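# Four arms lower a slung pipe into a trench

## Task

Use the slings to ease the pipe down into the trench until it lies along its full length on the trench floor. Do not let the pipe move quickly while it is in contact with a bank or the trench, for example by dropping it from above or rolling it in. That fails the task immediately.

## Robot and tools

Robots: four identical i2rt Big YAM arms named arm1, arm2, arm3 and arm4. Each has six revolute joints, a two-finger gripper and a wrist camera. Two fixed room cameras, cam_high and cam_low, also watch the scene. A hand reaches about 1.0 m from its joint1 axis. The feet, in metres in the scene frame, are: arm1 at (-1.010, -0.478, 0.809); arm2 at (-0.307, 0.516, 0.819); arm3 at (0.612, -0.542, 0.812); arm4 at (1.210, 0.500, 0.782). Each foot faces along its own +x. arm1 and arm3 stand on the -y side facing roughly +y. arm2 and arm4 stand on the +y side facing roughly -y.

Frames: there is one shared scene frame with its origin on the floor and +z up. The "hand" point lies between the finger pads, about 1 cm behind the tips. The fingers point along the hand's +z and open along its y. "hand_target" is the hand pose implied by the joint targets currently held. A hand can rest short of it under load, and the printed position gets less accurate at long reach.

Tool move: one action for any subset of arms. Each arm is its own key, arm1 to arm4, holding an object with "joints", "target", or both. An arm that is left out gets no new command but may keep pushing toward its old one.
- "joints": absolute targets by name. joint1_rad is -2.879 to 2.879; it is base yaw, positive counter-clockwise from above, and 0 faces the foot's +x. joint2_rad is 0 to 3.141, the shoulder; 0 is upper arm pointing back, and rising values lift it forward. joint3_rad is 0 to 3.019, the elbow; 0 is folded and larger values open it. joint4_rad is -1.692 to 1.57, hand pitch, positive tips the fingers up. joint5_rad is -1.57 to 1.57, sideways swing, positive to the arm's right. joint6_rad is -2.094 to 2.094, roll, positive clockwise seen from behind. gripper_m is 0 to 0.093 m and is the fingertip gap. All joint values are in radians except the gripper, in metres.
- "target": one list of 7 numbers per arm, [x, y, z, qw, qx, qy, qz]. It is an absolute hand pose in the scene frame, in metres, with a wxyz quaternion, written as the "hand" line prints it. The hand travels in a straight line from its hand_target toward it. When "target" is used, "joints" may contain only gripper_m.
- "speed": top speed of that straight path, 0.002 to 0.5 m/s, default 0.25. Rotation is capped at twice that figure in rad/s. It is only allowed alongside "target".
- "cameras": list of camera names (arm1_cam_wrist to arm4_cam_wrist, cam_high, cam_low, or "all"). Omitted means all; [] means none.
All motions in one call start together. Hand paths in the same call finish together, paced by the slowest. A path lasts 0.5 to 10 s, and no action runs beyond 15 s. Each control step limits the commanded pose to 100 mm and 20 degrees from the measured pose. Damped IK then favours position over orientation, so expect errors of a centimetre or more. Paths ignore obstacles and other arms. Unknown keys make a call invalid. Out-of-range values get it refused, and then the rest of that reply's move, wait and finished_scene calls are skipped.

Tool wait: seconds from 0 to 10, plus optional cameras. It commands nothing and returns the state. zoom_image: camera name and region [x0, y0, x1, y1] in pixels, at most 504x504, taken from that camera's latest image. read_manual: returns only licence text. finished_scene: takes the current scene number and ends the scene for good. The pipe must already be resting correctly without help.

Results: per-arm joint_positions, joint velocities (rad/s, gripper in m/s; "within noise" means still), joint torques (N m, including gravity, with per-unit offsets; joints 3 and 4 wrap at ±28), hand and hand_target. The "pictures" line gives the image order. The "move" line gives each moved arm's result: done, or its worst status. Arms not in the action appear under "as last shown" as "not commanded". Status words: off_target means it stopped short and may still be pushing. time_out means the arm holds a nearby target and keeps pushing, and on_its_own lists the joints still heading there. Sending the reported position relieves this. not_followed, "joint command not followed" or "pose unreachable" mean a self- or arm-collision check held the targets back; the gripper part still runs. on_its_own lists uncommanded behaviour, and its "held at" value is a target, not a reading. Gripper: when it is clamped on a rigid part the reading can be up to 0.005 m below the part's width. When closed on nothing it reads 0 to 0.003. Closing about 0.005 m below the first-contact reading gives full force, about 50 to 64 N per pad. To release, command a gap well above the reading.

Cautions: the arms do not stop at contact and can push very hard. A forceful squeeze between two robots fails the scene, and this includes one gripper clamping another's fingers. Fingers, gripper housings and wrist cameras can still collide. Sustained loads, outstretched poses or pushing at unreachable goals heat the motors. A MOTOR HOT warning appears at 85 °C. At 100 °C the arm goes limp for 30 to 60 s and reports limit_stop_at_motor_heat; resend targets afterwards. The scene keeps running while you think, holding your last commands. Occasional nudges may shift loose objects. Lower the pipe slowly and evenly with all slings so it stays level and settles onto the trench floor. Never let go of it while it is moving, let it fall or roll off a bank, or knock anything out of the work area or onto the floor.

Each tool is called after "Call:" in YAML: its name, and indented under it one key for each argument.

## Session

Call:
move:
  cameras: ["cam_high", "cam_low"]

Scene clock: 0.00 s.
Joint torques (N m): no reading
Heat: arm1: hottest joint2_rad 30 °C; arm2: hottest gripper 29 °C; arm3: hottest joint2_rad 28 °C; arm4: hottest joint5_rad 29 °C.
Joint velocities: within noise
arm1.joint_positions: joint1_rad=-0.202 joint2_rad=+0.492 joint3_rad=+1.390 joint4_rad=-1.535 joint5_rad=-0.036 joint6_rad=-0.108 gripper_m=+0.09396
arm1.joint_status: not commanded
arm1.hand: x=-0.9651 y=-0.3268 z=+1.3301 quat_wxyz=(-0.380, +0.550, -0.704, -0.239) (m; scene frame)
arm1.hand_target: x=-0.9664 y=-0.3297 z=+1.3388 quat_wxyz=(-0.389, +0.547, -0.700, -0.244) (m; scene frame)
arm1.hand_status: not commanded
arm2.joint_positions: joint1_rad=+0.387 joint2_rad=+0.636 joint3_rad=+1.378 joint4_rad=-1.323 joint5_rad=+0.114 joint6_rad=-0.461 gripper_m=+0.09396
arm2.joint_status: not commanded
arm2.hand: x=-0.2468 y=+0.2878 z=+1.3570 quat_wxyz=(-0.276, -0.358, -0.799, +0.397) (m; scene frame)
arm2.hand_target: x=-0.2475 y=+0.2901 z=+1.3703 quat_wxyz=(-0.286, -0.356, -0.791, +0.407) (m; scene frame)
arm2.hand_status: not commanded
arm3.joint_positions: joint1_rad=-0.388 joint2_rad=+0.448 joint3_rad=+1.397 joint4_rad=-1.348 joint5_rad=-0.092 joint6_rad=-0.006 gripper_m=+0.09396
arm3.joint_status: not commanded
arm3.hand: x=+0.6302 y=-0.3905 z=+1.3846 quat_wxyz=(-0.413, +0.540, -0.630, -0.376) (m; scene frame)
arm3.hand_target: x=+0.6294 y=-0.3939 z=+1.3938 quat_wxyz=(-0.420, +0.536, -0.625, -0.381) (m; scene frame)
arm3.hand_status: not commanded
arm4.joint_positions: joint1_rad=+0.020 joint2_rad=+0.548 joint3_rad=+1.417 joint4_rad=-1.141 joint5_rad=-0.275 joint6_rad=+0.292 gripper_m=+0.09396
arm4.joint_status: not commanded
arm4.hand: x=+1.2711 y=+0.2947 z=+1.3960 quat_wxyz=(-0.559, -0.560, -0.560, +0.246) (m; scene frame)
arm4.hand_target: x=+1.2707 y=+0.2989 z=+1.4091 quat_wxyz=(-0.568, -0.551, -0.556, +0.254) (m; scene frame)
arm4.hand_status: not commanded
pictures: cam_high, cam_low

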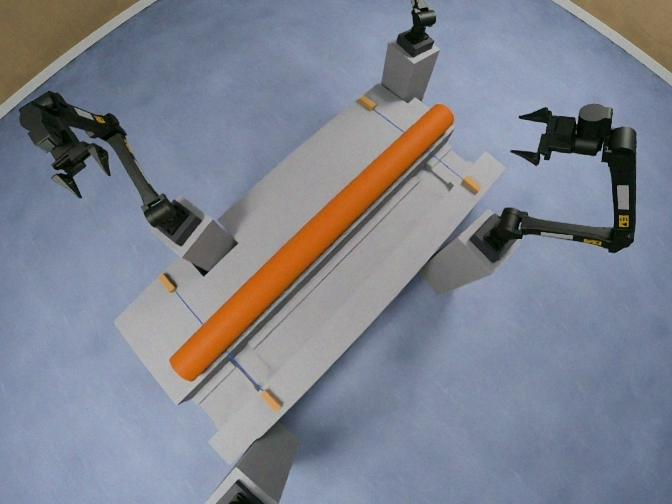

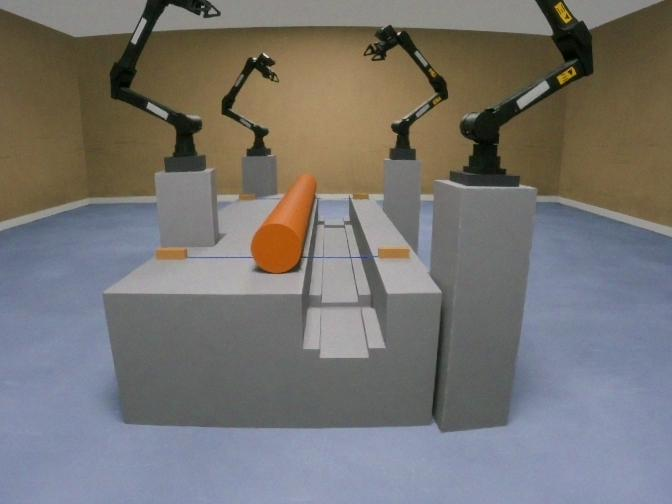

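Call:
move:
  arm1: {"target": [-0.653, -0.498, 0.560, 0.0, -0.7071, 0.7071, 0.0], "speed": 0.45}
  arm2: {"target": [-0.695, 0.275, 0.566, 0.0, 0.7071, 0.7071, 0.0], "speed": 0.45}
  arm3: {"joints": {"joint1_rad": -1.63, "joint2_rad": 2.26, "joint3_rad": 0.66, "joint4_rad": 0.03, "joint5_rad": 0.0, "joint6_rad": -1.46}}
  arm4: {"target": [0.893, 0.280, 0.568, 0.0, 0.7071, 0.7071, 0.0], "speed": 0.45}
  cameras: ["arm1_cam_wrist", "arm2_cam_wrist", "arm3_cam_wrist", "arm4_cam_wrist"]

Scene clock: 9.03 s.
Joint torques (N m): arm1=[0.21 -14.86 0.96 0.8 0.01 -0.09] | arm2=[-1.14 -19.37 4.64 -0.83 -0.1 0.22] | arm3=[1.55 -15.79 0.09 0.35 -0.23 -0.07] | arm4=[1.14 -15.56 2.43 0.51 0.11 0.07]
Heat: arm1: hottest joint2_rad 30 °C; arm2: hottest joint3_rad 30 °C; arm3: hottest joint2_rad 29 °C; arm4: hottest joint3_rad 29 °C.
move: arm1 done; arm2 off_target; arm3 done; arm4 off_target
Joint velocities: within noise
arm1.joint_positions: joint1_rad=-1.453 joint2_rad=+2.282 joint3_rad=+0.811 joint4_rad=-0.119 joint5_rad=-0.011 joint6_rad=-1.613 gripper_m=+0.09396
arm1.joint_status: not commanded
arm1.hand: x=-0.6536 y=-0.5005 z=+0.5611 quat_wxyz=(+0.001, +0.701, -0.713, -0.003) (m; scene frame)
arm1.hand_target: x=-0.6529 y=-0.4980 z=+0.5600 quat_wxyz=(+0.000, +0.707, -0.707, +0.000) (m; scene frame)
arm1.hand_status: done (0.003 m and 1.1 deg from the pose sent, 0.848 m and 55.0 deg at the start)
arm2.joint_positions: joint1_rad=-0.947 joint2_rad=+2.371 joint3_rad=+1.087 joint4_rad=-0.319 joint5_rad=+0.012 joint6_rad=-1.024 gripper_m=+0.09396
arm2.joint_status: not commanded
arm2.hand: x=-0.6819 y=+0.2786 z=+0.5577 quat_wxyz=(-0.003, -0.701, -0.713, -0.010) (m; scene frame)
arm2.hand_target: x=-0.6948 y=+0.2751 z=+0.5660 quat_wxyz=(+0.000, -0.707, -0.707, +0.000) (m; scene frame)
arm2.hand_status: off_target (0.016 m and 1.5 deg from the pose sent, 0.909 m and 70.3 deg at the start)
arm3.joint_positions: joint1_rad=-1.633 joint2_rad=+2.261 joint3_rad=+0.658 joint4_rad=+0.021 joint5_rad=+0.000 joint6_rad=-1.453 gripper_m=+0.09397
arm3.joint_status: all done
arm3.hand: x=+0.9113 y=-0.5098 z=+0.5648 quat_wxyz=(+0.000, +0.702, -0.713, -0.006) (m; scene frame)
arm3.hand_target: x=+0.9150 y=-0.5084 z=+0.5650 quat_wxyz=(-0.005, +0.705, -0.709, -0.002) (m; scene frame)
arm3.hand_status: not commanded
arm4.joint_positions: joint1_rad=-1.041 joint2_rad=+2.197 joint3_rad=+0.840 joint4_rad=-0.252 joint5_rad=+0.002 joint6_rad=-0.956 gripper_m=+0.09396
arm4.joint_status: not commanded
arm4.hand: x=+0.9035 y=+0.2917 z=+0.5598 quat_wxyz=(-0.005, -0.713, -0.700, -0.019) (m; scene frame)
arm4.hand_target: x=+0.8932 y=+0.2800 z=+0.5681 quat_wxyz=(+0.000, -0.707, -0.707, +0.000) (m; scene frame)
arm4.hand_status: off_target (0.018 m and 2.5 deg from the pose sent, 0.910 m and 75.3 deg at the start)
pictures: arm1_cam_wrist, arm2_cam_wrist, arm3_cam_wrist, arm4_cam_wrist

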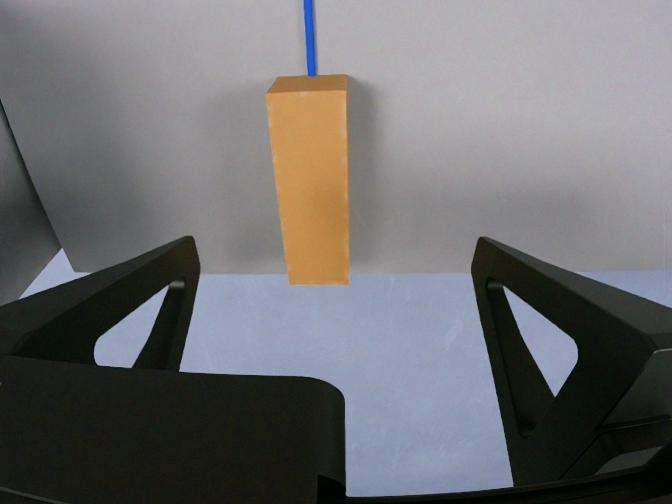

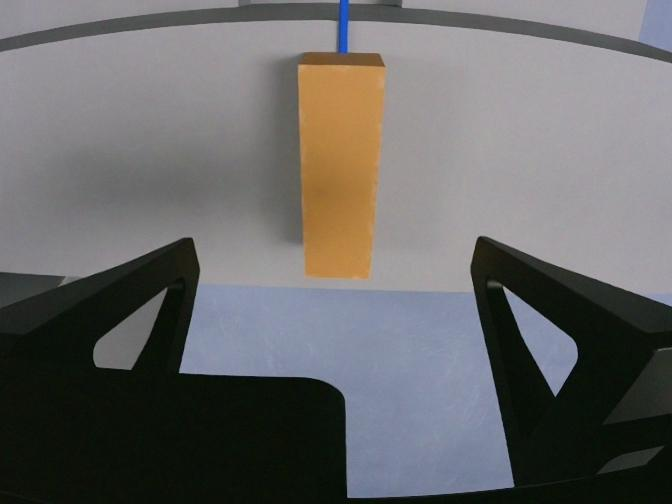

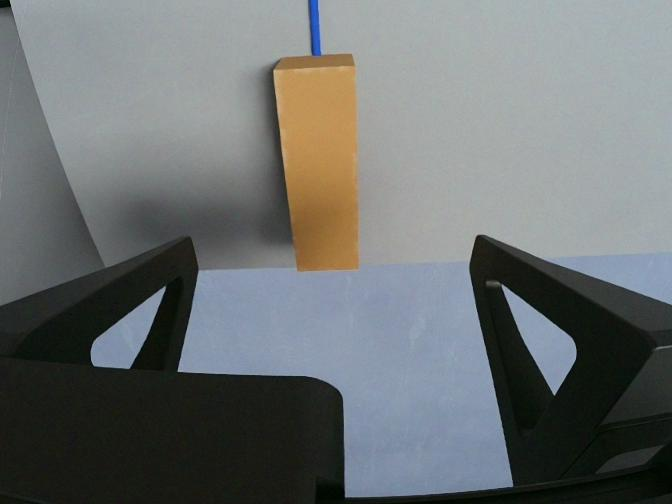

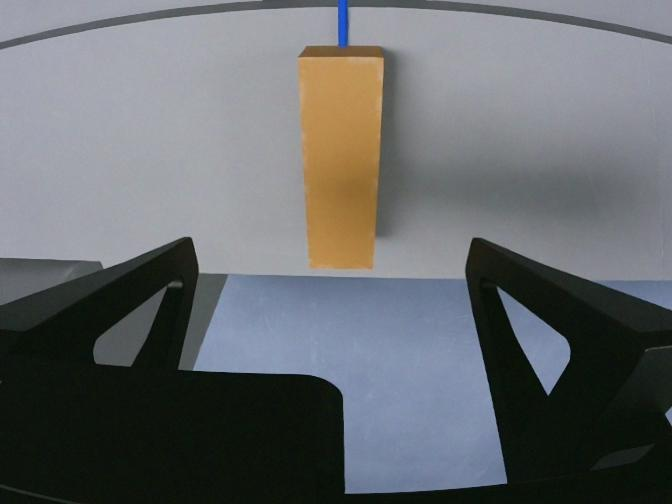

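Call:
move:
  arm1: {"target": [-0.666, -0.521, 0.478, 0.0, -0.7071, 0.7071, 0.0], "speed": 0.12}
  arm2: {"target": [-0.697, 0.284, 0.486, 0.0, 0.7071, 0.7071, 0.0], "speed": 0.12}
  arm3: {"target": [0.906, -0.522, 0.479, 0.0, -0.7071, 0.7071, 0.0], "speed": 0.12}
  arm4: {"target": [0.889, 0.293, 0.486, 0.0, 0.7071, 0.7071, 0.0], "speed": 0.12}
  cameras: []

Call:
move:
  arm1: {"joints": {"gripper_m": 0.02}}
  arm2: {"joints": {"gripper_m": 0.02}}
  arm3: {"joints": {"gripper_m": 0.02}}
  arm4: {"joints": {"gripper_m": 0.02}}
  cameras: ["arm1_cam_wrist", "arm2_cam_wrist", "arm3_cam_wrist", "arm4_cam_wrist"]

Scene clock: 16.30 s.
Joint torques (N m): arm1=[-1.26 -14.1 0.25 0.83 0.04 -0.14] | arm2=[-1.55 -18.49 3.88 0.08 -0.09 0.07] | arm3=[0.5 -15.97 -1.18 0.4 -0.08 -0.06] | arm4=[-0.44 -14.62 1.5 0.68 0.1 0]
Heat: arm1: hottest joint2_rad 30 °C; arm2: hottest joint3_rad 30 °C; arm3: hottest joint2_rad 29 °C; arm4: hottest joint3_rad 29 °C.
move: arm1 done; arm2 off_target; arm3 done; arm4 off_target
Joint velocities: within noise
arm1.joint_positions: joint1_rad=-1.504 joint2_rad=+2.511 joint3_rad=+0.890 joint4_rad=+0.040 joint5_rad=-0.010 joint6_rad=-1.680 gripper_m=+0.09396
arm1.joint_status: not commanded
arm1.hand: x=-0.6622 y=-0.5185 z=+0.4854 quat_wxyz=(-0.002, +0.706, -0.708, +0.001) (m; scene frame)
arm1.hand_target: x=-0.6661 y=-0.5209 z=+0.4782 quat_wxyz=(+0.000, +0.707, -0.707, +0.000) (m; scene frame)
arm1.hand_status: done (0.009 m and 0.3 deg from the pose sent, 0.086 m and 1.1 deg at the start)
arm2.joint_positions: joint1_rad=-0.965 joint2_rad=+2.559 joint3_rad=+1.175 joint4_rad=-0.230 joint5_rad=+0.013 joint6_rad=-1.031 gripper_m=+0.09396
arm2.joint_status: not commanded
arm2.hand: x=-0.6818 y=+0.2868 z=+0.4852 quat_wxyz=(-0.004, -0.705, -0.709, -0.016) (m; scene frame)
arm2.hand_target: x=-0.6968 y=+0.2842 z=+0.4863 quat_wxyz=(+0.000, -0.707, -0.707, +0.000) (m; scene frame)
arm2.hand_status: off_target (0.016 m and 1.9 deg from the pose sent, 0.073 m and 1.5 deg at the start)
arm3.joint_positions: joint1_rad=-1.662 joint2_rad=+2.542 joint3_rad=+0.766 joint4_rad=+0.196 joint5_rad=+0.006 joint6_rad=-1.497 gripper_m=+0.09397
arm3.joint_status: not commanded
arm3.hand: x=+0.9055 y=-0.5189 z=+0.4814 quat_wxyz=(+0.001, +0.707, -0.707, -0.003) (m; scene frame)
arm3.hand_target: x=+0.9058 y=-0.5220 z=+0.4790 quat_wxyz=(+0.000, +0.707, -0.707, +0.000) (m; scene frame)
arm3.hand_status: done (0.004 m and 0.3 deg from the pose sent, 0.087 m and 1.1 deg at the start)
arm4.joint_positions: joint1_rad=-1.055 joint2_rad=+2.417 joint3_rad=+0.916 joint4_rad=-0.095 joint5_rad=+0.003 joint6_rad=-0.985 gripper_m=+0.09396
arm4.joint_status: not commanded
arm4.hand: x=+0.9009 y=+0.2960 z=+0.4850 quat_wxyz=(-0.004, -0.708, -0.706, -0.013) (m; scene frame)
arm4.hand_target: x=+0.8892 y=+0.2931 z=+0.4861 quat_wxyz=(+0.000, -0.707, -0.707, +0.000) (m; scene frame)
arm4.hand_status: off_target (0.012 m and 1.6 deg from the pose sent, 0.075 m and 2.5 deg at the start)
pictures: none
No camera images: "cameras" was empty.

Scene clock: 16.97 s.
Joint torques (N m): arm1=[-0.09 -14.27 0.08 0.96 -0.02 -0.1] | arm2=[-1.44 -18.49 3.88 0.08 -0.1 0.07] | arm3=[0.62 -15.85 -1.22 0.36 -0.08 -0.06] | arm4=[-0.38 -14.62 1.54 0.66 0.1 0.01]
Heat: arm1: hottest joint2_rad 30 °C; arm2: hottest joint3_rad 30 °C; arm3: hottest joint2_rad 29 °C; arm4: hottest joint3_rad 29 °C.
move: arm1 off_target; arm2 off_target; arm3 off_target; arm4 off_target
Joint velocities: within noise
arm1.joint_positions: joint1_rad=-1.504 joint2_rad=+2.511 joint3_rad=+0.890 joint4_rad=+0.041 joint5_rad=-0.010 joint6_rad=-1.680 gripper_m=+0.03259
arm1.joint_status: gripper_m off_target (ended at +0.03262, target +0.02000)
arm1.hand: x=-0.6620 y=-0.5185 z=+0.4854 quat_wxyz=(-0.002, +0.706, -0.708, +0.001) (m; scene frame)
arm1.hand_target: x=-0.6662 y=-0.5208 z=+0.4782 quat_wxyz=(+0.000, +0.707, -0.707, +0.000) (m; scene frame)
arm1.hand_status: not commanded
arm2.joint_positions: joint1_rad=-0.965 joint2_rad=+2.559 joint3_rad=+1.175 joint4_rad=-0.229 joint5_rad=+0.013 joint6_rad=-1.032 gripper_m=+0.03372
arm2.joint_status: gripper_m off_target (ended at +0.03375, target +0.02000)
arm2.hand: x=-0.6819 y=+0.2867 z=+0.4852 quat_wxyz=(-0.004, -0.705, -0.709, -0.015) (m; scene frame)
arm2.hand_target: x=-0.6968 y=+0.2842 z=+0.4863 quat_wxyz=(+0.000, -0.707, -0.707, +0.000) (m; scene frame)
arm2.hand_status: not commanded
arm3.joint_positions: joint1_rad=-1.662 joint2_rad=+2.542 joint3_rad=+0.766 joint4_rad=+0.197 joint5_rad=+0.006 joint6_rad=-1.498 gripper_m=+0.03405
arm3.joint_status: gripper_m off_target (ended at +0.03409, target +0.02000)
arm3.hand: x=+0.9057 y=-0.5189 z=+0.4814 quat_wxyz=(+0.000, +0.708, -0.706, -0.002) (m; scene frame)
arm3.hand_target: x=+0.9058 y=-0.5220 z=+0.4790 quat_wxyz=(+0.000, +0.707, -0.707, +0.000) (m; scene frame)
arm3.hand_status: not commanded
arm4.joint_positions: joint1_rad=-1.055 joint2_rad=+2.417 joint3_rad=+0.916 joint4_rad=-0.095 joint5_rad=+0.003 joint6_rad=-0.986 gripper_m=+0.03397
arm4.joint_status: gripper_m off_target (ended at +0.03401, target +0.02000)
arm4.hand: x=+0.9008 y=+0.2959 z=+0.4850 quat_wxyz=(-0.004, -0.708, -0.706, -0.013) (m; scene frame)
arm4.hand_target: x=+0.8893 y=+0.2932 z=+0.4861 quat_wxyz=(+0.000, -0.707, -0.707, +0.000) (m; scene frame)
arm4.hand_status: not commanded
pictures: arm1_cam_wrist, arm2_cam_wrist, arm3_cam_wrist, arm4_cam_wrist

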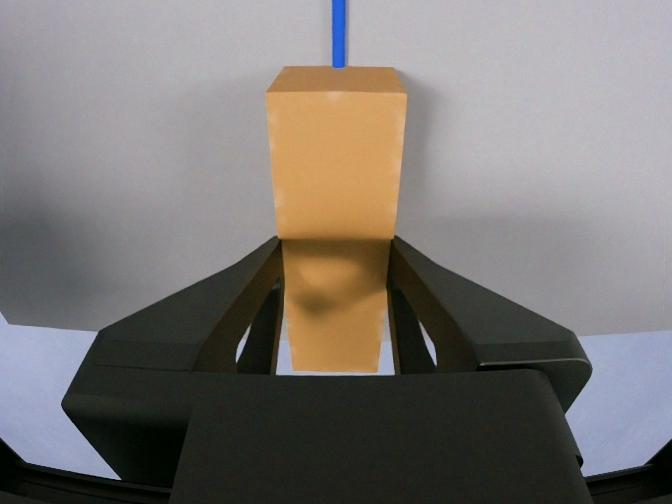

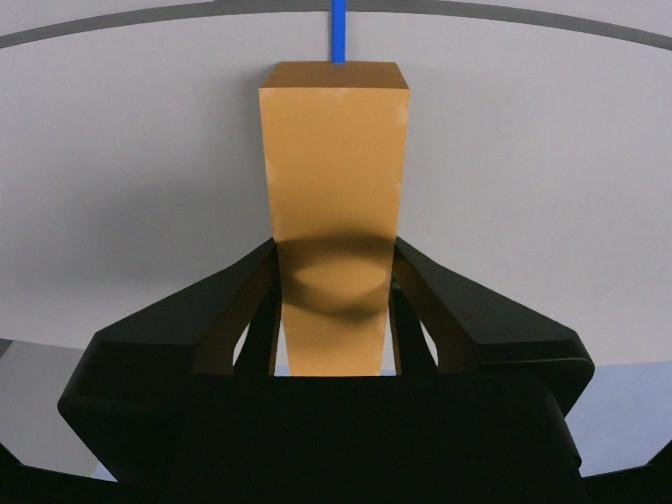

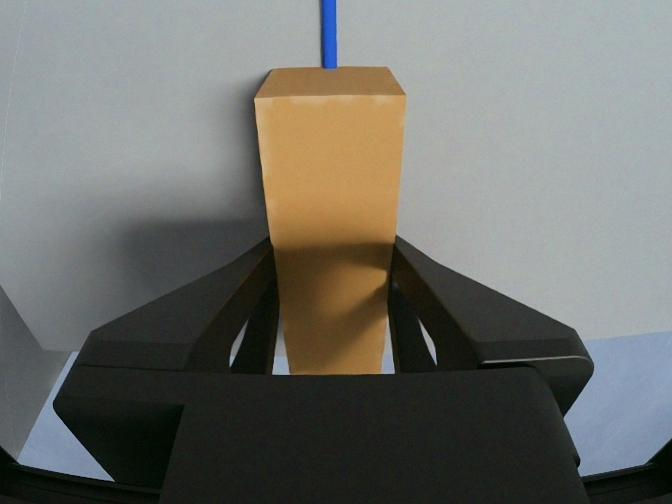

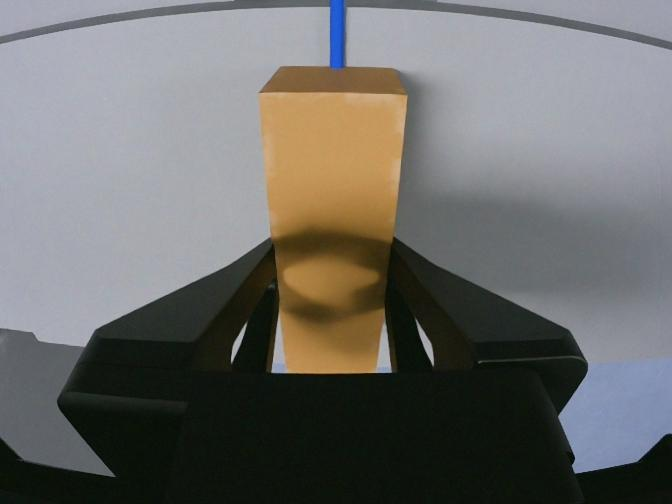

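Call:
move:
  arm1: {"target": [-0.667, -0.258, 0.942, 0.0, -0.7071, 0.7071, 0.0], "speed": 0.14}
  arm2: {"target": [-0.675, 0.070, 0.932, 0.0, 0.7071, 0.7071, 0.0], "speed": 0.14}
  arm3: {"target": [0.908, -0.258, 0.942, 0.0, -0.7071, 0.7071, 0.0], "speed": 0.14}
  arm4: {"target": [0.907, 0.072, 0.932, 0.0, 0.7071, 0.7071, 0.0], "speed": 0.14}
  cameras: ["cam_low", "cam_high"]

Scene clock: 24.70 s.
Joint torques (N m): arm1=[-0.73 -20.42 13.35 -1.92 0.35 -0.13] | arm2=[-0.44 -29.92 14.63 -3.22 -0.16 0] | arm3=[0.85 -23.71 12.16 -2.04 -0.11 -0.1] | arm4=[0.62 -26.34 13.75 -2.33 0.01 0.1]
Heat: arm1: hottest joint2_rad 30 °C; arm2: hottest joint2_rad 30 °C; arm3: hottest joint2_rad 30 °C; arm4: hottest joint3_rad 29 °C.
move: arm1 off_target; arm2 off_target; arm3 off_target; arm4 off_target
Joint velocities: within noise
arm1.joint_positions: joint1_rad=-0.820 joint2_rad=+1.558 joint3_rad=+1.010 joint4_rad=-1.132 joint5_rad=-0.025 joint6_rad=-1.003 gripper_m=+0.03259
arm1.joint_status: not commanded
arm1.hand: x=-0.6906 y=-0.2662 z=+0.8780 quat_wxyz=(+0.049, +0.707, -0.705, -0.016) (m; scene frame)
arm1.hand_target: x=-0.6701 y=-0.2596 z=+0.9387 quat_wxyz=(-0.001, +0.707, -0.707, +0.001) (m; scene frame)
arm1.hand_status: off_target (0.069 m and 5.9 deg from the pose sent, 0.526 m and 0.3 deg at the start)
arm2.joint_positions: joint1_rad=-0.627 joint2_rad=+2.039 joint3_rad=+1.381 joint4_rad=-1.058 joint5_rad=+0.011 joint6_rad=-0.675 gripper_m=+0.03374
arm2.joint_status: not commanded
arm2.hand: x=-0.6390 y=+0.1155 z=+0.7877 quat_wxyz=(+0.007, -0.710, -0.701, -0.065) (m; scene frame)
arm2.hand_target: x=-0.6584 y=+0.0908 z=+0.8761 quat_wxyz=(+0.000, -0.707, -0.707, +0.001) (m; scene frame)
arm2.hand_status: off_target (0.156 m and 7.6 deg from the pose sent, 0.497 m and 1.8 deg at the start; pose on its path clipped on 35 of 134 steps)
arm3.joint_positions: joint1_rad=-0.962 joint2_rad=+1.578 joint3_rad=+1.021 joint4_rad=-1.148 joint5_rad=+0.004 joint6_rad=-0.790 gripper_m=+0.03410
arm3.joint_status: not commanded
arm3.hand: x=+0.8871 y=-0.2757 z=+0.8785 quat_wxyz=(+0.062, +0.704, -0.708, -0.001) (m; scene frame)
arm3.hand_target: x=+0.9052 y=-0.2606 z=+0.9391 quat_wxyz=(+0.000, +0.707, -0.707, +0.000) (m; scene frame)
arm3.hand_status: off_target (0.069 m and 7.2 deg from the pose sent, 0.529 m and 0.3 deg at the start)
arm4.joint_positions: joint1_rad=-0.682 joint2_rad=+1.841 joint3_rad=+1.272 joint4_rad=-1.153 joint5_rad=+0.006 joint6_rad=-0.610 gripper_m=+0.03399
arm4.joint_status: not commanded
arm4.hand: x=+0.9349 y=+0.1147 z=+0.8102 quat_wxyz=(+0.013, -0.707, -0.703, -0.075) (m; scene frame)
arm4.hand_target: x=+0.9180 y=+0.0884 z=+0.8985 quat_wxyz=(+0.000, -0.707, -0.707, +0.001) (m; scene frame)
arm4.hand_status: off_target (0.132 m and 8.7 deg from the pose sent, 0.500 m and 1.6 deg at the start; pose on its path clipped on 31 of 134 steps)
pictures: cam_high, cam_low

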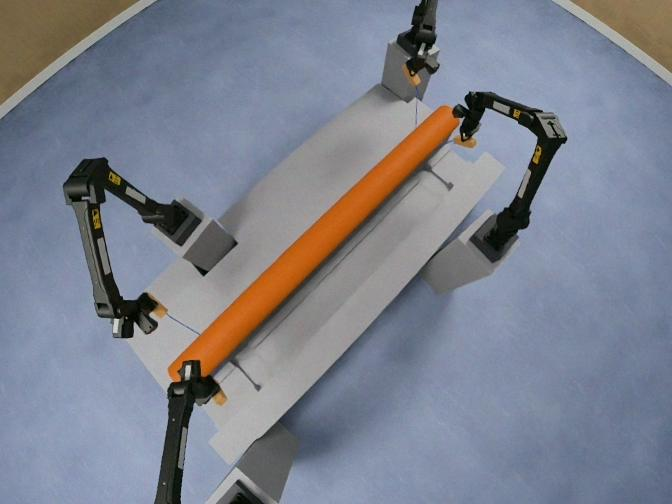

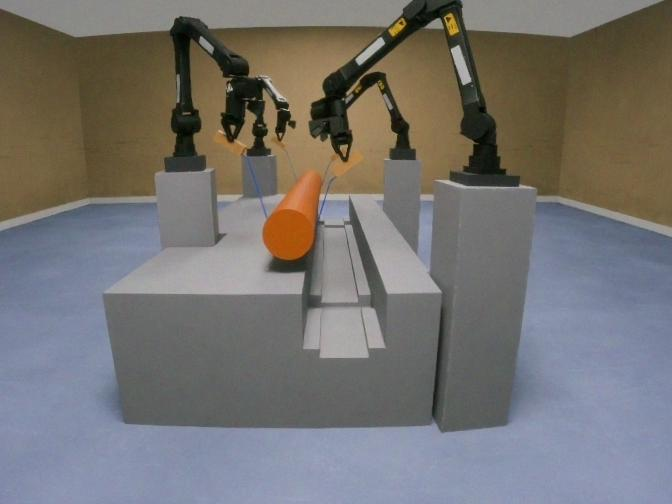

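Call:
move:
  arm1: {"target": [-0.669, -0.065, 0.945, 0.0, -0.7071, 0.7071, 0.0], "speed": 0.12}
  arm2: {"target": [-0.676, 0.266, 0.914, 0.0, 0.7071, 0.7071, 0.0], "speed": 0.12}
  arm3: {"target": [0.909, -0.065, 0.945, 0.0, -0.7071, 0.7071, 0.0], "speed": 0.12}
  arm4: {"target": [0.898, 0.268, 0.912, 0.0, 0.7071, 0.7071, 0.0], "speed": 0.12}
  cameras: ["cam_low", "cam_high"]

Scene clock: 30.80 s.
Joint torques (N m): arm1=[-1.49 -23.65 14.87 -1.68 0.18 -0.03] | arm2=[-2.32 -23.94 11.25 -2.44 0.05 -0.06] | arm3=[0.79 -31.44 13.67 -1.87 -0.24 -0.05] | arm4=[-1.03 -18.9 9.58 -1.32 0.13 -0.1]
Heat: arm1: hottest joint3_rad 32 °C; arm2: hottest joint2_rad 32 °C; arm3: hottest joint2_rad 31 °C; arm4: hottest joint3_rad 30 °C.
move: arm1 off_target; arm2 off_target; arm3 off_target; arm4 off_target
Joint velocities: within noise
arm1.joint_positions: joint1_rad=-0.509 joint2_rad=+1.837 joint3_rad=+1.388 joint4_rad=-1.225 joint5_rad=-0.021 joint6_rad=-0.699 gripper_m=+0.03259
arm1.joint_status: not commanded
arm1.hand: x=-0.6929 y=-0.0846 z=+0.8772 quat_wxyz=(+0.051, +0.710, -0.703, +0.002) (m; scene frame)
arm1.hand_target: x=-0.6723 y=-0.0688 z=+0.9439 quat_wxyz=(-0.001, +0.707, -0.707, +0.000) (m; scene frame)
arm1.hand_status: off_target (0.075 m and 5.9 deg from the pose sent, 0.213 m and 5.9 deg at the start)
arm2.joint_positions: joint1_rad=-0.882 joint2_rad=+1.720 joint3_rad=+1.116 joint4_rad=-1.062 joint5_rad=+0.010 joint6_rad=-0.947 gripper_m=+0.03378
arm2.joint_status: not commanded
arm2.hand: x=-0.6614 y=+0.2624 z=+0.8575 quat_wxyz=(-0.008, -0.705, -0.708, -0.041) (m; scene frame)
arm2.hand_target: x=-0.6746 y=+0.2664 z=+0.9103 quat_wxyz=(+0.001, -0.707, -0.707, +0.000) (m; scene frame)
arm2.hand_status: off_target (0.058 m and 4.8 deg from the pose sent, 0.200 m and 7.6 deg at the start)
arm3.joint_positions: joint1_rad=-0.715 joint2_rad=+1.945 joint3_rad=+1.484 joint4_rad=-1.266 joint5_rad=+0.005 joint6_rad=-0.549 gripper_m=+0.03411
arm3.joint_status: not commanded
arm3.hand: x=+0.8884 y=-0.0942 z=+0.8627 quat_wxyz=(+0.071, +0.705, -0.705, +0.018) (m; scene frame)
arm3.hand_target: x=+0.9054 y=-0.0708 z=+0.9435 quat_wxyz=(-0.001, +0.707, -0.707, +0.000) (m; scene frame)
arm3.hand_status: off_target (0.090 m and 8.4 deg from the pose sent, 0.222 m and 7.2 deg at the start)
arm4.joint_positions: joint1_rad=-0.973 joint2_rad=+1.512 joint3_rad=+1.003 joint4_rad=-1.153 joint5_rad=+0.004 joint6_rad=-0.903 gripper_m=+0.03405
arm4.joint_status: not commanded
arm4.hand: x=+0.9106 y=+0.2676 z=+0.8626 quat_wxyz=(-0.006, -0.708, -0.705, -0.046) (m; scene frame)
arm4.hand_target: x=+0.8993 y=+0.2685 z=+0.9090 quat_wxyz=(+0.001, -0.707, -0.707, +0.000) (m; scene frame)
arm4.hand_status: off_target (0.051 m and 5.4 deg from the pose sent, 0.188 m and 8.7 deg at the start)
pictures: cam_high, cam_low

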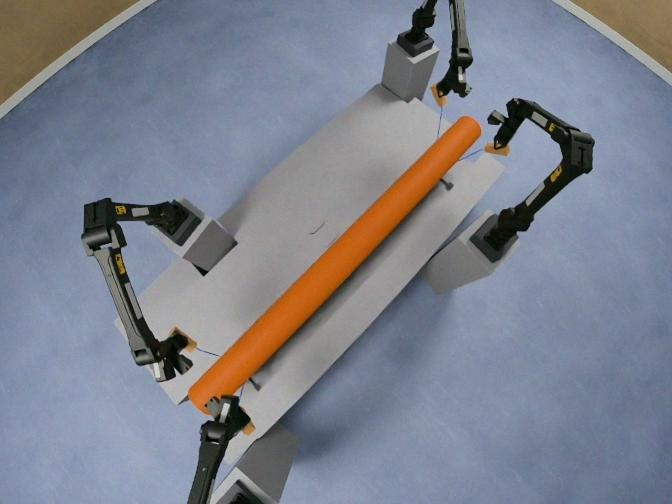

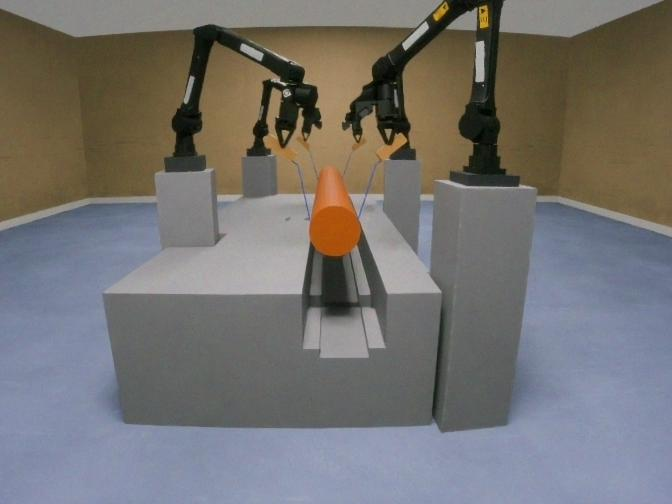

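Call:
move:
  arm1: {"target": [-0.671, -0.060, 0.690, 0.0, -0.7071, 0.7071, 0.0], "speed": 0.12}
  arm2: {"target": [-0.678, 0.273, 0.655, 0.0, 0.7071, 0.7071, 0.0], "speed": 0.12}
  arm3: {"target": [0.907, -0.060, 0.690, 0.0, -0.7071, 0.7071, 0.0], "speed": 0.12}
  arm4: {"target": [0.899, 0.277, 0.655, 0.0, 0.7071, 0.7071, 0.0], "speed": 0.12}
  cameras: ["cam_low", "cam_high"]

Scene clock: 36.23 s.
Joint torques (N m): arm1=[-1.2 -25.88 6.23 -0.53 0.18 -0.03] | arm2=[-2.78 -23.53 4.92 -1.11 -0.06 -0.06] | arm3=[1.44 -32.26 6.34 -0.79 -0.27 0] | arm4=[-1.38 -18.9 3.3 -0.38 0.01 -0.1]
Heat: arm1: hottest joint3_rad 33 °C; arm2: hottest joint2_rad 32 °C; arm3: hottest joint2_rad 31 °C; arm4: hottest joint3_rad 31 °C.
move: arm1 off_target; arm2 off_target; arm3 off_target; arm4 off_target
Joint velocities: within noise
arm1.joint_positions: joint1_rad=-0.496 joint2_rad=+2.209 joint3_rad=+1.285 joint4_rad=-0.700 joint5_rad=-0.021 joint6_rad=-0.686 gripper_m=+0.03260
arm1.joint_status: not commanded
arm1.hand: x=-0.6869 y=-0.0721 z=+0.6533 quat_wxyz=(+0.026, +0.711, -0.703, +0.000) (m; scene frame)
arm1.hand_target: x=-0.6715 y=-0.0607 z=+0.6888 quat_wxyz=(+0.000, +0.707, -0.707, +0.000) (m; scene frame)
arm1.hand_status: off_target (0.042 m and 3.1 deg from the pose sent, 0.190 m and 5.9 deg at the start)
arm2.joint_positions: joint1_rad=-0.901 joint2_rad=+2.189 joint3_rad=+0.987 joint4_rad=-0.448 joint5_rad=+0.013 joint6_rad=-0.971 gripper_m=+0.03380
arm2.joint_status: not commanded
arm2.hand: x=-0.6492 y=+0.2778 z=+0.6224 quat_wxyz=(-0.006, -0.703, -0.710, -0.033) (m; scene frame)
arm2.hand_target: x=-0.6771 y=+0.2736 z=+0.6536 quat_wxyz=(+0.001, -0.707, -0.707, +0.000) (m; scene frame)
arm2.hand_status: off_target (0.044 m and 3.9 deg from the pose sent, 0.204 m and 4.8 deg at the start)
arm3.joint_positions: joint1_rad=-0.715 joint2_rad=+2.296 joint3_rad=+1.375 joint4_rad=-0.754 joint5_rad=+0.005 joint6_rad=-0.547 gripper_m=+0.03412
arm3.joint_status: not commanded
arm3.hand: x=+0.8900 y=-0.0902 z=+0.6375 quat_wxyz=(+0.046, +0.705, -0.707, +0.012) (m; scene frame)
arm3.hand_target: x=+0.9060 y=-0.0618 z=+0.6886 quat_wxyz=(+0.000, +0.707, -0.707, +0.000) (m; scene frame)
arm3.hand_status: off_target (0.063 m and 5.4 deg from the pose sent, 0.177 m and 8.4 deg at the start)
arm4.joint_positions: joint1_rad=-0.988 joint2_rad=+1.994 joint3_rad=+0.795 joint4_rad=-0.433 joint5_rad=+0.006 joint6_rad=-0.925 gripper_m=+0.03405
arm4.joint_status: not commanded
arm4.hand: x=+0.9202 y=+0.2813 z=+0.6278 quat_wxyz=(-0.003, -0.705, -0.708, -0.031) (m; scene frame)
arm4.hand_target: x=+0.8995 y=+0.2774 z=+0.6535 quat_wxyz=(+0.001, -0.707, -0.707, +0.000) (m; scene frame)
arm4.hand_status: off_target (0.035 m and 3.6 deg from the pose sent, 0.208 m and 5.4 deg at the start)
pictures: cam_high, cam_low

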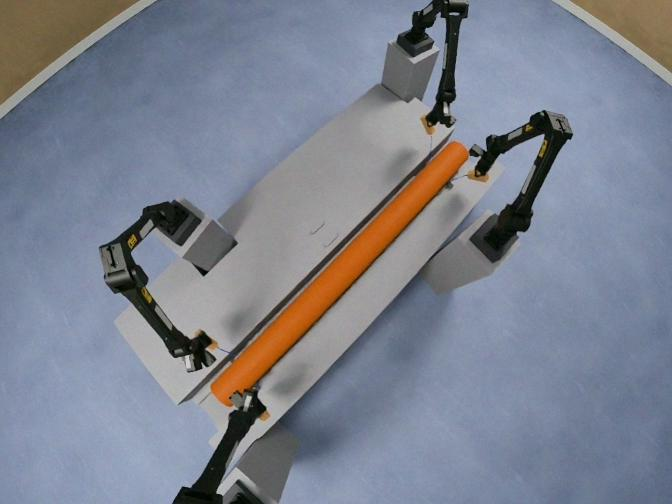

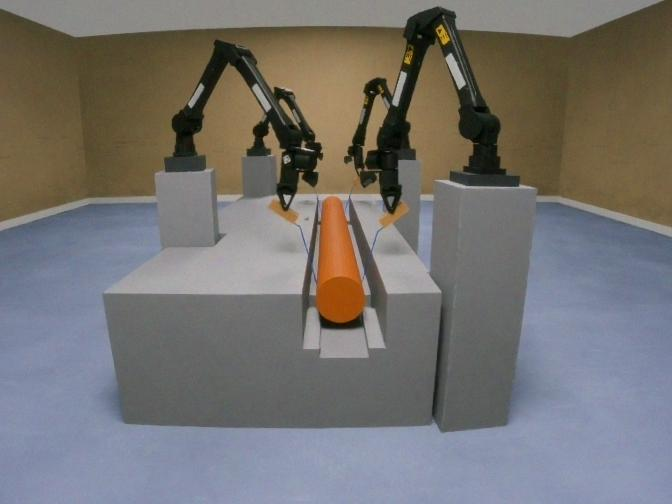

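Call:
move:
  arm1: {"target": [-0.670, -0.055, 0.635, 0.0, -0.7071, 0.7071, 0.0], "speed": 0.06}
  arm2: {"target": [-0.678, 0.278, 0.600, 0.0, 0.7071, 0.7071, 0.0], "speed": 0.06}
  arm3: {"target": [0.907, -0.043, 0.635, 0.0, -0.7071, 0.7071, 0.0], "speed": 0.06}
  arm4: {"target": [0.899, 0.294, 0.600, 0.0, 0.7071, 0.7071, 0.0], "speed": 0.06}
  cameras: ["cam_low"]

Call:
zoom_image:
  camera: "cam_low"
  region: [280, 180, 420, 370]

Scene clock: 43.57 s.
Joint torques (N m): arm1=[-0.79 -22.48 7.2 -0.03 0.24 0.06] | arm2=[-2.14 -19.84 4.93 -0.57 -0.11 0] | arm3=[1.49 -28.4 7.72 -0.31 -0.28 0.06] | arm4=[-1.03 -15.79 1.83 0.34 0.08 -0.04]
Heat: arm1: hottest joint3_rad 33 °C; arm2: hottest joint2_rad 34 °C; arm3: hottest joint2_rad 32 °C; arm4: hottest joint3_rad 30 °C.
move: arm1 off_target; arm2 off_target; arm3 off_target; arm4 off_target
Joint velocities: within noise
arm1.joint_positions: joint1_rad=-0.488 joint2_rad=+2.281 joint3_rad=+1.294 joint4_rad=-0.625 joint5_rad=-0.024 joint6_rad=-0.682 gripper_m=+0.03260
arm1.joint_status: not commanded
arm1.hand: x=-0.6890 y=-0.0686 z=+0.6186 quat_wxyz=(+0.020, +0.712, -0.702, -0.001) (m; scene frame)
arm1.hand_target: x=-0.6704 y=-0.0556 z=+0.6353 quat_wxyz=(+0.000, +0.707, -0.707, +0.000) (m; scene frame)
arm1.hand_status: off_target (0.029 m and 2.5 deg from the pose sent, 0.030 m and 3.1 deg at the start)
arm2.joint_positions: joint1_rad=-0.920 joint2_rad=+2.283 joint3_rad=+1.003 joint4_rad=-0.351 joint5_rad=+0.014 joint6_rad=-0.988 gripper_m=+0.03380
arm2.joint_status: not commanded
arm2.hand: x=-0.6544 y=+0.2833 z=+0.5853 quat_wxyz=(-0.005, -0.704, -0.710, -0.024) (m; scene frame)
arm2.hand_target: x=-0.6776 y=+0.2785 z=+0.6001 quat_wxyz=(+0.000, -0.707, -0.707, +0.000) (m; scene frame)
arm2.hand_status: off_target (0.028 m and 2.8 deg from the pose sent, 0.036 m and 3.9 deg at the start)
arm3.joint_positions: joint1_rad=-0.702 joint2_rad=+2.372 joint3_rad=+1.424 joint4_rad=-0.705 joint5_rad=+0.004 joint6_rad=-0.537 gripper_m=+0.03412
arm3.joint_status: not commanded
arm3.hand: x=+0.8917 y=-0.0741 z=+0.6071 quat_wxyz=(+0.035, +0.707, -0.707, +0.010) (m; scene frame)
arm3.hand_target: x=+0.9062 y=-0.0443 z=+0.6358 quat_wxyz=(+0.000, +0.707, -0.707, +0.000) (m; scene frame)
arm3.hand_status: off_target (0.045 m and 4.2 deg from the pose sent, 0.050 m and 5.4 deg at the start)
arm4.joint_positions: joint1_rad=-1.030 joint2_rad=+2.101 joint3_rad=+0.795 joint4_rad=-0.293 joint5_rad=+0.003 joint6_rad=-0.970 gripper_m=+0.03405
arm4.joint_status: not commanded
arm4.hand: x=+0.9103 y=+0.2921 z=+0.5896 quat_wxyz=(-0.003, -0.705, -0.709, -0.015) (m; scene frame)
arm4.hand_target: x=+0.8993 y=+0.2940 z=+0.5996 quat_wxyz=(+0.000, -0.707, -0.707, +0.000) (m; scene frame)
arm4.hand_status: off_target (0.015 m and 1.8 deg from the pose sent, 0.037 m and 3.6 deg at the start)
pictures: cam_low

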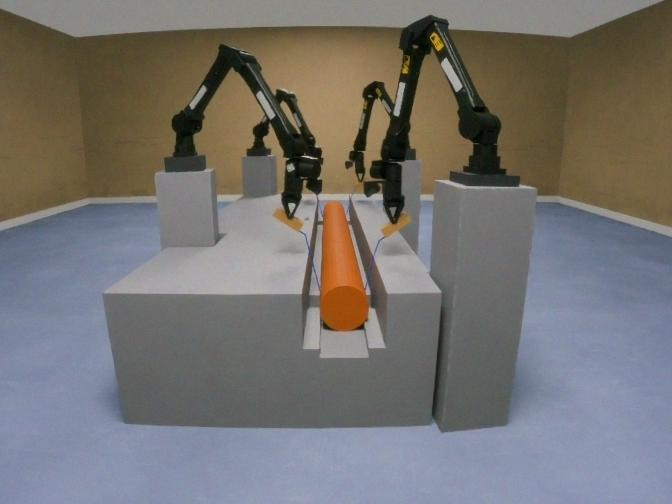

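Scaled by 2.653.

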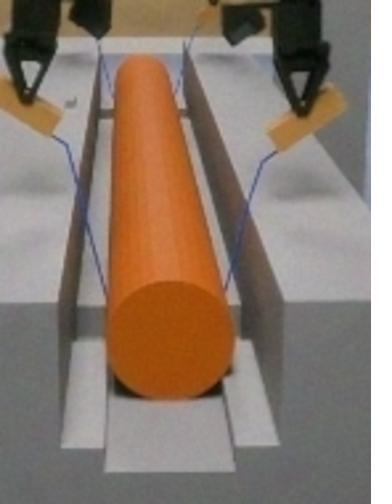

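Call:
move:
  arm1: {"target": [-0.672, -0.090, 0.477, 0.171, -0.686, 0.686, 0.171], "speed": 0.08}
  arm2: {"target": [-0.684, 0.288, 0.481, 0.171, 0.686, 0.686, -0.171], "speed": 0.08}
  arm3: {"target": [0.903, -0.085, 0.480, 0.171, -0.686, 0.686, 0.171], "speed": 0.08}
  arm4: {"target": [0.902, 0.290, 0.482, 0.171, 0.686, 0.686, -0.171], "speed": 0.08}
  cameras: ["cam_low", "arm1_cam_wrist", "arm2_cam_wrist"]

Call:
zoom_image:
  camera: "cam_low"
  region: [250, 180, 420, 370]

Scene clock: 52.83 s.
Joint torques (N m): arm1=[-0.67 -17.32 2.28 1.92 -0.13 -0.08] | arm2=[-1.08 -15.38 3.07 0.7 -0.04 0.12] | arm3=[0.44 -21.89 2.14 1.31 -0.48 -0.06] | arm4=[0.21 -11.58 1.05 1.25 0.11 0.06]
Heat: arm1: hottest joint2_rad 34 °C; arm2: hottest joint2_rad 34 °C; arm3: hottest joint2_rad 33 °C; arm4: hottest joint3_rad 30 °C.
move: arm1 off_target; arm2 off_target; arm3 done; arm4 off_target
Joint velocities: within noise
arm1.joint_positions: joint1_rad=-0.641 joint2_rad=+2.569 joint3_rad=+1.159 joint4_rad=+0.195 joint5_rad=-0.370 joint6_rad=-0.749 gripper_m=+0.03260
arm1.joint_status: not commanded
arm1.hand: x=-0.6682 y=-0.0812 z=+0.4918 quat_wxyz=(-0.175, +0.685, -0.685, -0.174) (m; scene frame)
arm1.hand_target: x=-0.6724 y=-0.0901 z=+0.4775 quat_wxyz=(-0.171, +0.686, -0.686, -0.171) (m; scene frame)
arm1.hand_status: off_target (0.018 m and 0.6 deg from the pose sent, 0.144 m and 29.6 deg at the start)
arm2.joint_positions: joint1_rad=-1.136 joint2_rad=+2.587 joint3_rad=+1.032 joint4_rad=+0.135 joint5_rad=-0.449 joint6_rad=-1.162 gripper_m=+0.03380
arm2.joint_status: not commanded
arm2.hand: x=-0.6718 y=+0.2881 z=+0.4880 quat_wxyz=(-0.182, -0.686, -0.686, +0.160) (m; scene frame)
arm2.hand_target: x=-0.6836 y=+0.2882 z=+0.4815 quat_wxyz=(-0.171, -0.686, -0.686, +0.171) (m; scene frame)
arm2.hand_status: off_target (0.014 m and 1.8 deg from the pose sent, 0.109 m and 29.6 deg at the start)
arm3.joint_positions: joint1_rad=-0.814 joint2_rad=+2.606 joint3_rad=+1.212 joint4_rad=+0.209 joint5_rad=-0.286 joint6_rad=-0.594 gripper_m=+0.03413
arm3.joint_status: not commanded
arm3.hand: x=+0.9006 y=-0.0810 z=+0.4849 quat_wxyz=(-0.169, +0.687, -0.686, -0.171) (m; scene frame)
arm3.hand_target: x=+0.9029 y=-0.0850 z=+0.4800 quat_wxyz=(-0.171, +0.686, -0.686, -0.171) (m; scene frame)
arm3.hand_status: done (0.007 m and 0.3 deg from the pose sent, 0.128 m and 31.7 deg at the start)
arm4.joint_positions: joint1_rad=-1.239 joint2_rad=+2.475 joint3_rad=+0.783 joint4_rad=+0.305 joint5_rad=-0.454 joint6_rad=-1.120 gripper_m=+0.03405
arm4.joint_status: not commanded
arm4.hand: x=+0.9110 y=+0.2918 z=+0.4886 quat_wxyz=(-0.180, -0.690, -0.682, +0.162) (m; scene frame)
arm4.hand_target: x=+0.9022 y=+0.2900 z=+0.4824 quat_wxyz=(-0.171, -0.686, -0.686, +0.171) (m; scene frame)
arm4.hand_status: off_target (0.011 m and 1.6 deg from the pose sent, 0.108 m and 29.0 deg at the start)
pictures: arm1_cam_wrist, arm2_cam_wrist, cam_low

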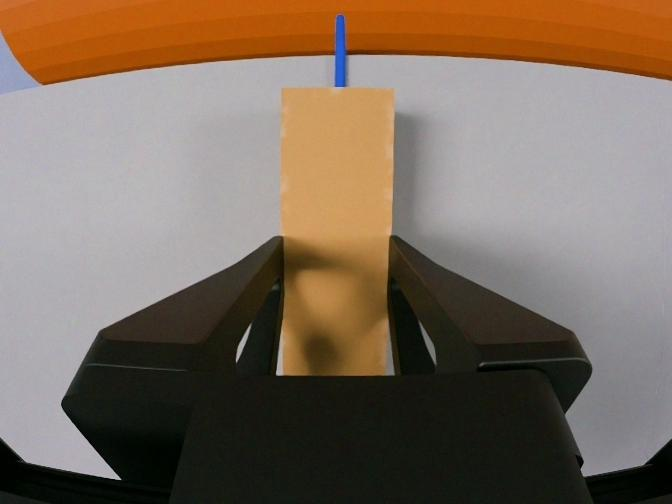

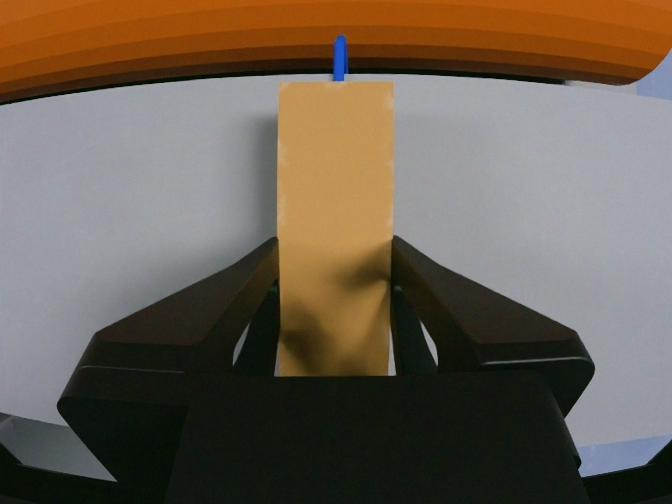

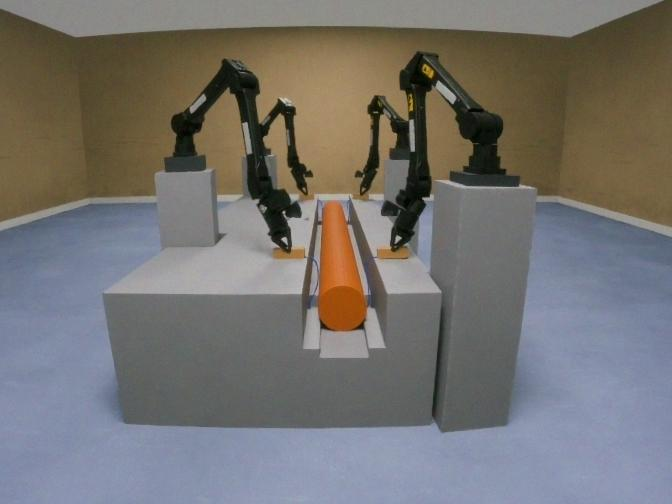

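Scaled by 2.653.

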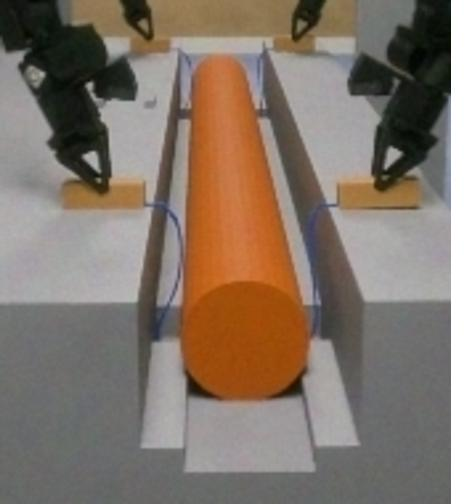

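Call:
move:
  arm1: {"joints": {"gripper_m": 0.07}}
  arm2: {"joints": {"gripper_m": 0.07}}
  arm3: {"joints": {"gripper_m": 0.07}}
  arm4: {"joints": {"gripper_m": 0.07}}
  cameras: ["cam_low", "cam_high"]

Scene clock: 59.73 s.
Joint torques (N m): arm1=[-1.2 -17.08 2.15 1.7 -0.15 -0.06] | arm2=[-1.08 -16.56 1.88 0.51 -0.42 0.13] | arm3=[0.5 -22.01 2.15 1.24 -0.48 -0.06] | arm4=[0.21 -13.16 -0.16 1.13 -0.18 0.06]
Heat: arm1: hottest joint2_rad 34 °C; arm2: hottest joint2_rad 34 °C; arm3: hottest joint2_rad 34 °C; arm4: hottest joint3_rad 30 °C.
move: arm1 done; arm2 done; arm3 done; arm4 done
Joint velocities: within noise
arm1.joint_positions: joint1_rad=-0.641 joint2_rad=+2.569 joint3_rad=+1.159 joint4_rad=+0.197 joint5_rad=-0.370 joint6_rad=-0.750 gripper_m=+0.06992
arm1.joint_status: all done
arm1.hand: x=-0.6678 y=-0.0809 z=+0.4919 quat_wxyz=(-0.177, +0.686, -0.685, -0.173) (m; scene frame)
arm1.hand_target: x=-0.6724 y=-0.0901 z=+0.4775 quat_wxyz=(-0.171, +0.686, -0.686, -0.171) (m; scene frame)
arm1.hand_status: not commanded
arm2.joint_positions: joint1_rad=-1.136 joint2_rad=+2.598 joint3_rad=+1.047 joint4_rad=+0.141 joint5_rad=-0.440 joint6_rad=-1.163 gripper_m=+0.06996
arm2.joint_status: all done
arm2.hand: x=-0.6770 y=+0.2875 z=+0.4838 quat_wxyz=(-0.176, -0.686, -0.687, +0.163) (m; scene frame)
arm2.hand_target: x=-0.6837 y=+0.2881 z=+0.4815 quat_wxyz=(-0.171, -0.686, -0.686, +0.171) (m; scene frame)
arm2.hand_status: not commanded
arm3.joint_positions: joint1_rad=-0.814 joint2_rad=+2.606 joint3_rad=+1.212 joint4_rad=+0.211 joint5_rad=-0.286 joint6_rad=-0.594 gripper_m=+0.06992
arm3.joint_status: all done
arm3.hand: x=+0.9008 y=-0.0807 z=+0.4851 quat_wxyz=(-0.169, +0.687, -0.686, -0.171) (m; scene frame)
arm3.hand_target: x=+0.9029 y=-0.0851 z=+0.4800 quat_wxyz=(-0.171, +0.686, -0.686, -0.171) (m; scene frame)
arm3.hand_status: not commanded
arm4.joint_positions: joint1_rad=-1.239 joint2_rad=+2.491 joint3_rad=+0.799 joint4_rad=+0.309 joint5_rad=-0.446 joint6_rad=-1.121 gripper_m=+0.06991
arm4.joint_status: all done
arm4.hand: x=+0.9066 y=+0.2912 z=+0.4828 quat_wxyz=(-0.176, -0.690, -0.683, +0.163) (m; scene frame)
arm4.hand_target: x=+0.9022 y=+0.2901 z=+0.4824 quat_wxyz=(-0.171, -0.686, -0.686, +0.171) (m; scene frame)
arm4.hand_status: not commanded
pictures: cam_high, cam_low

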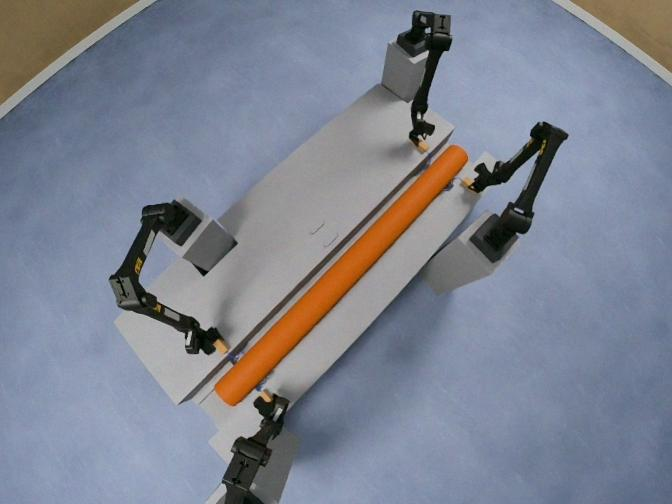

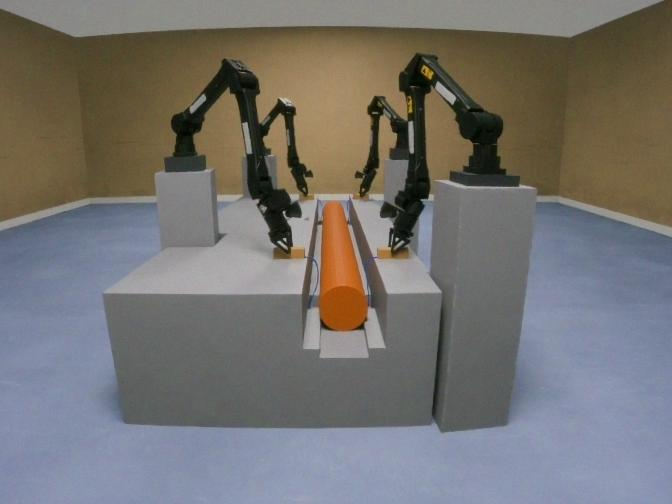

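Call:
finished_scene:
  scene: 3

The scene is finished: the task was done.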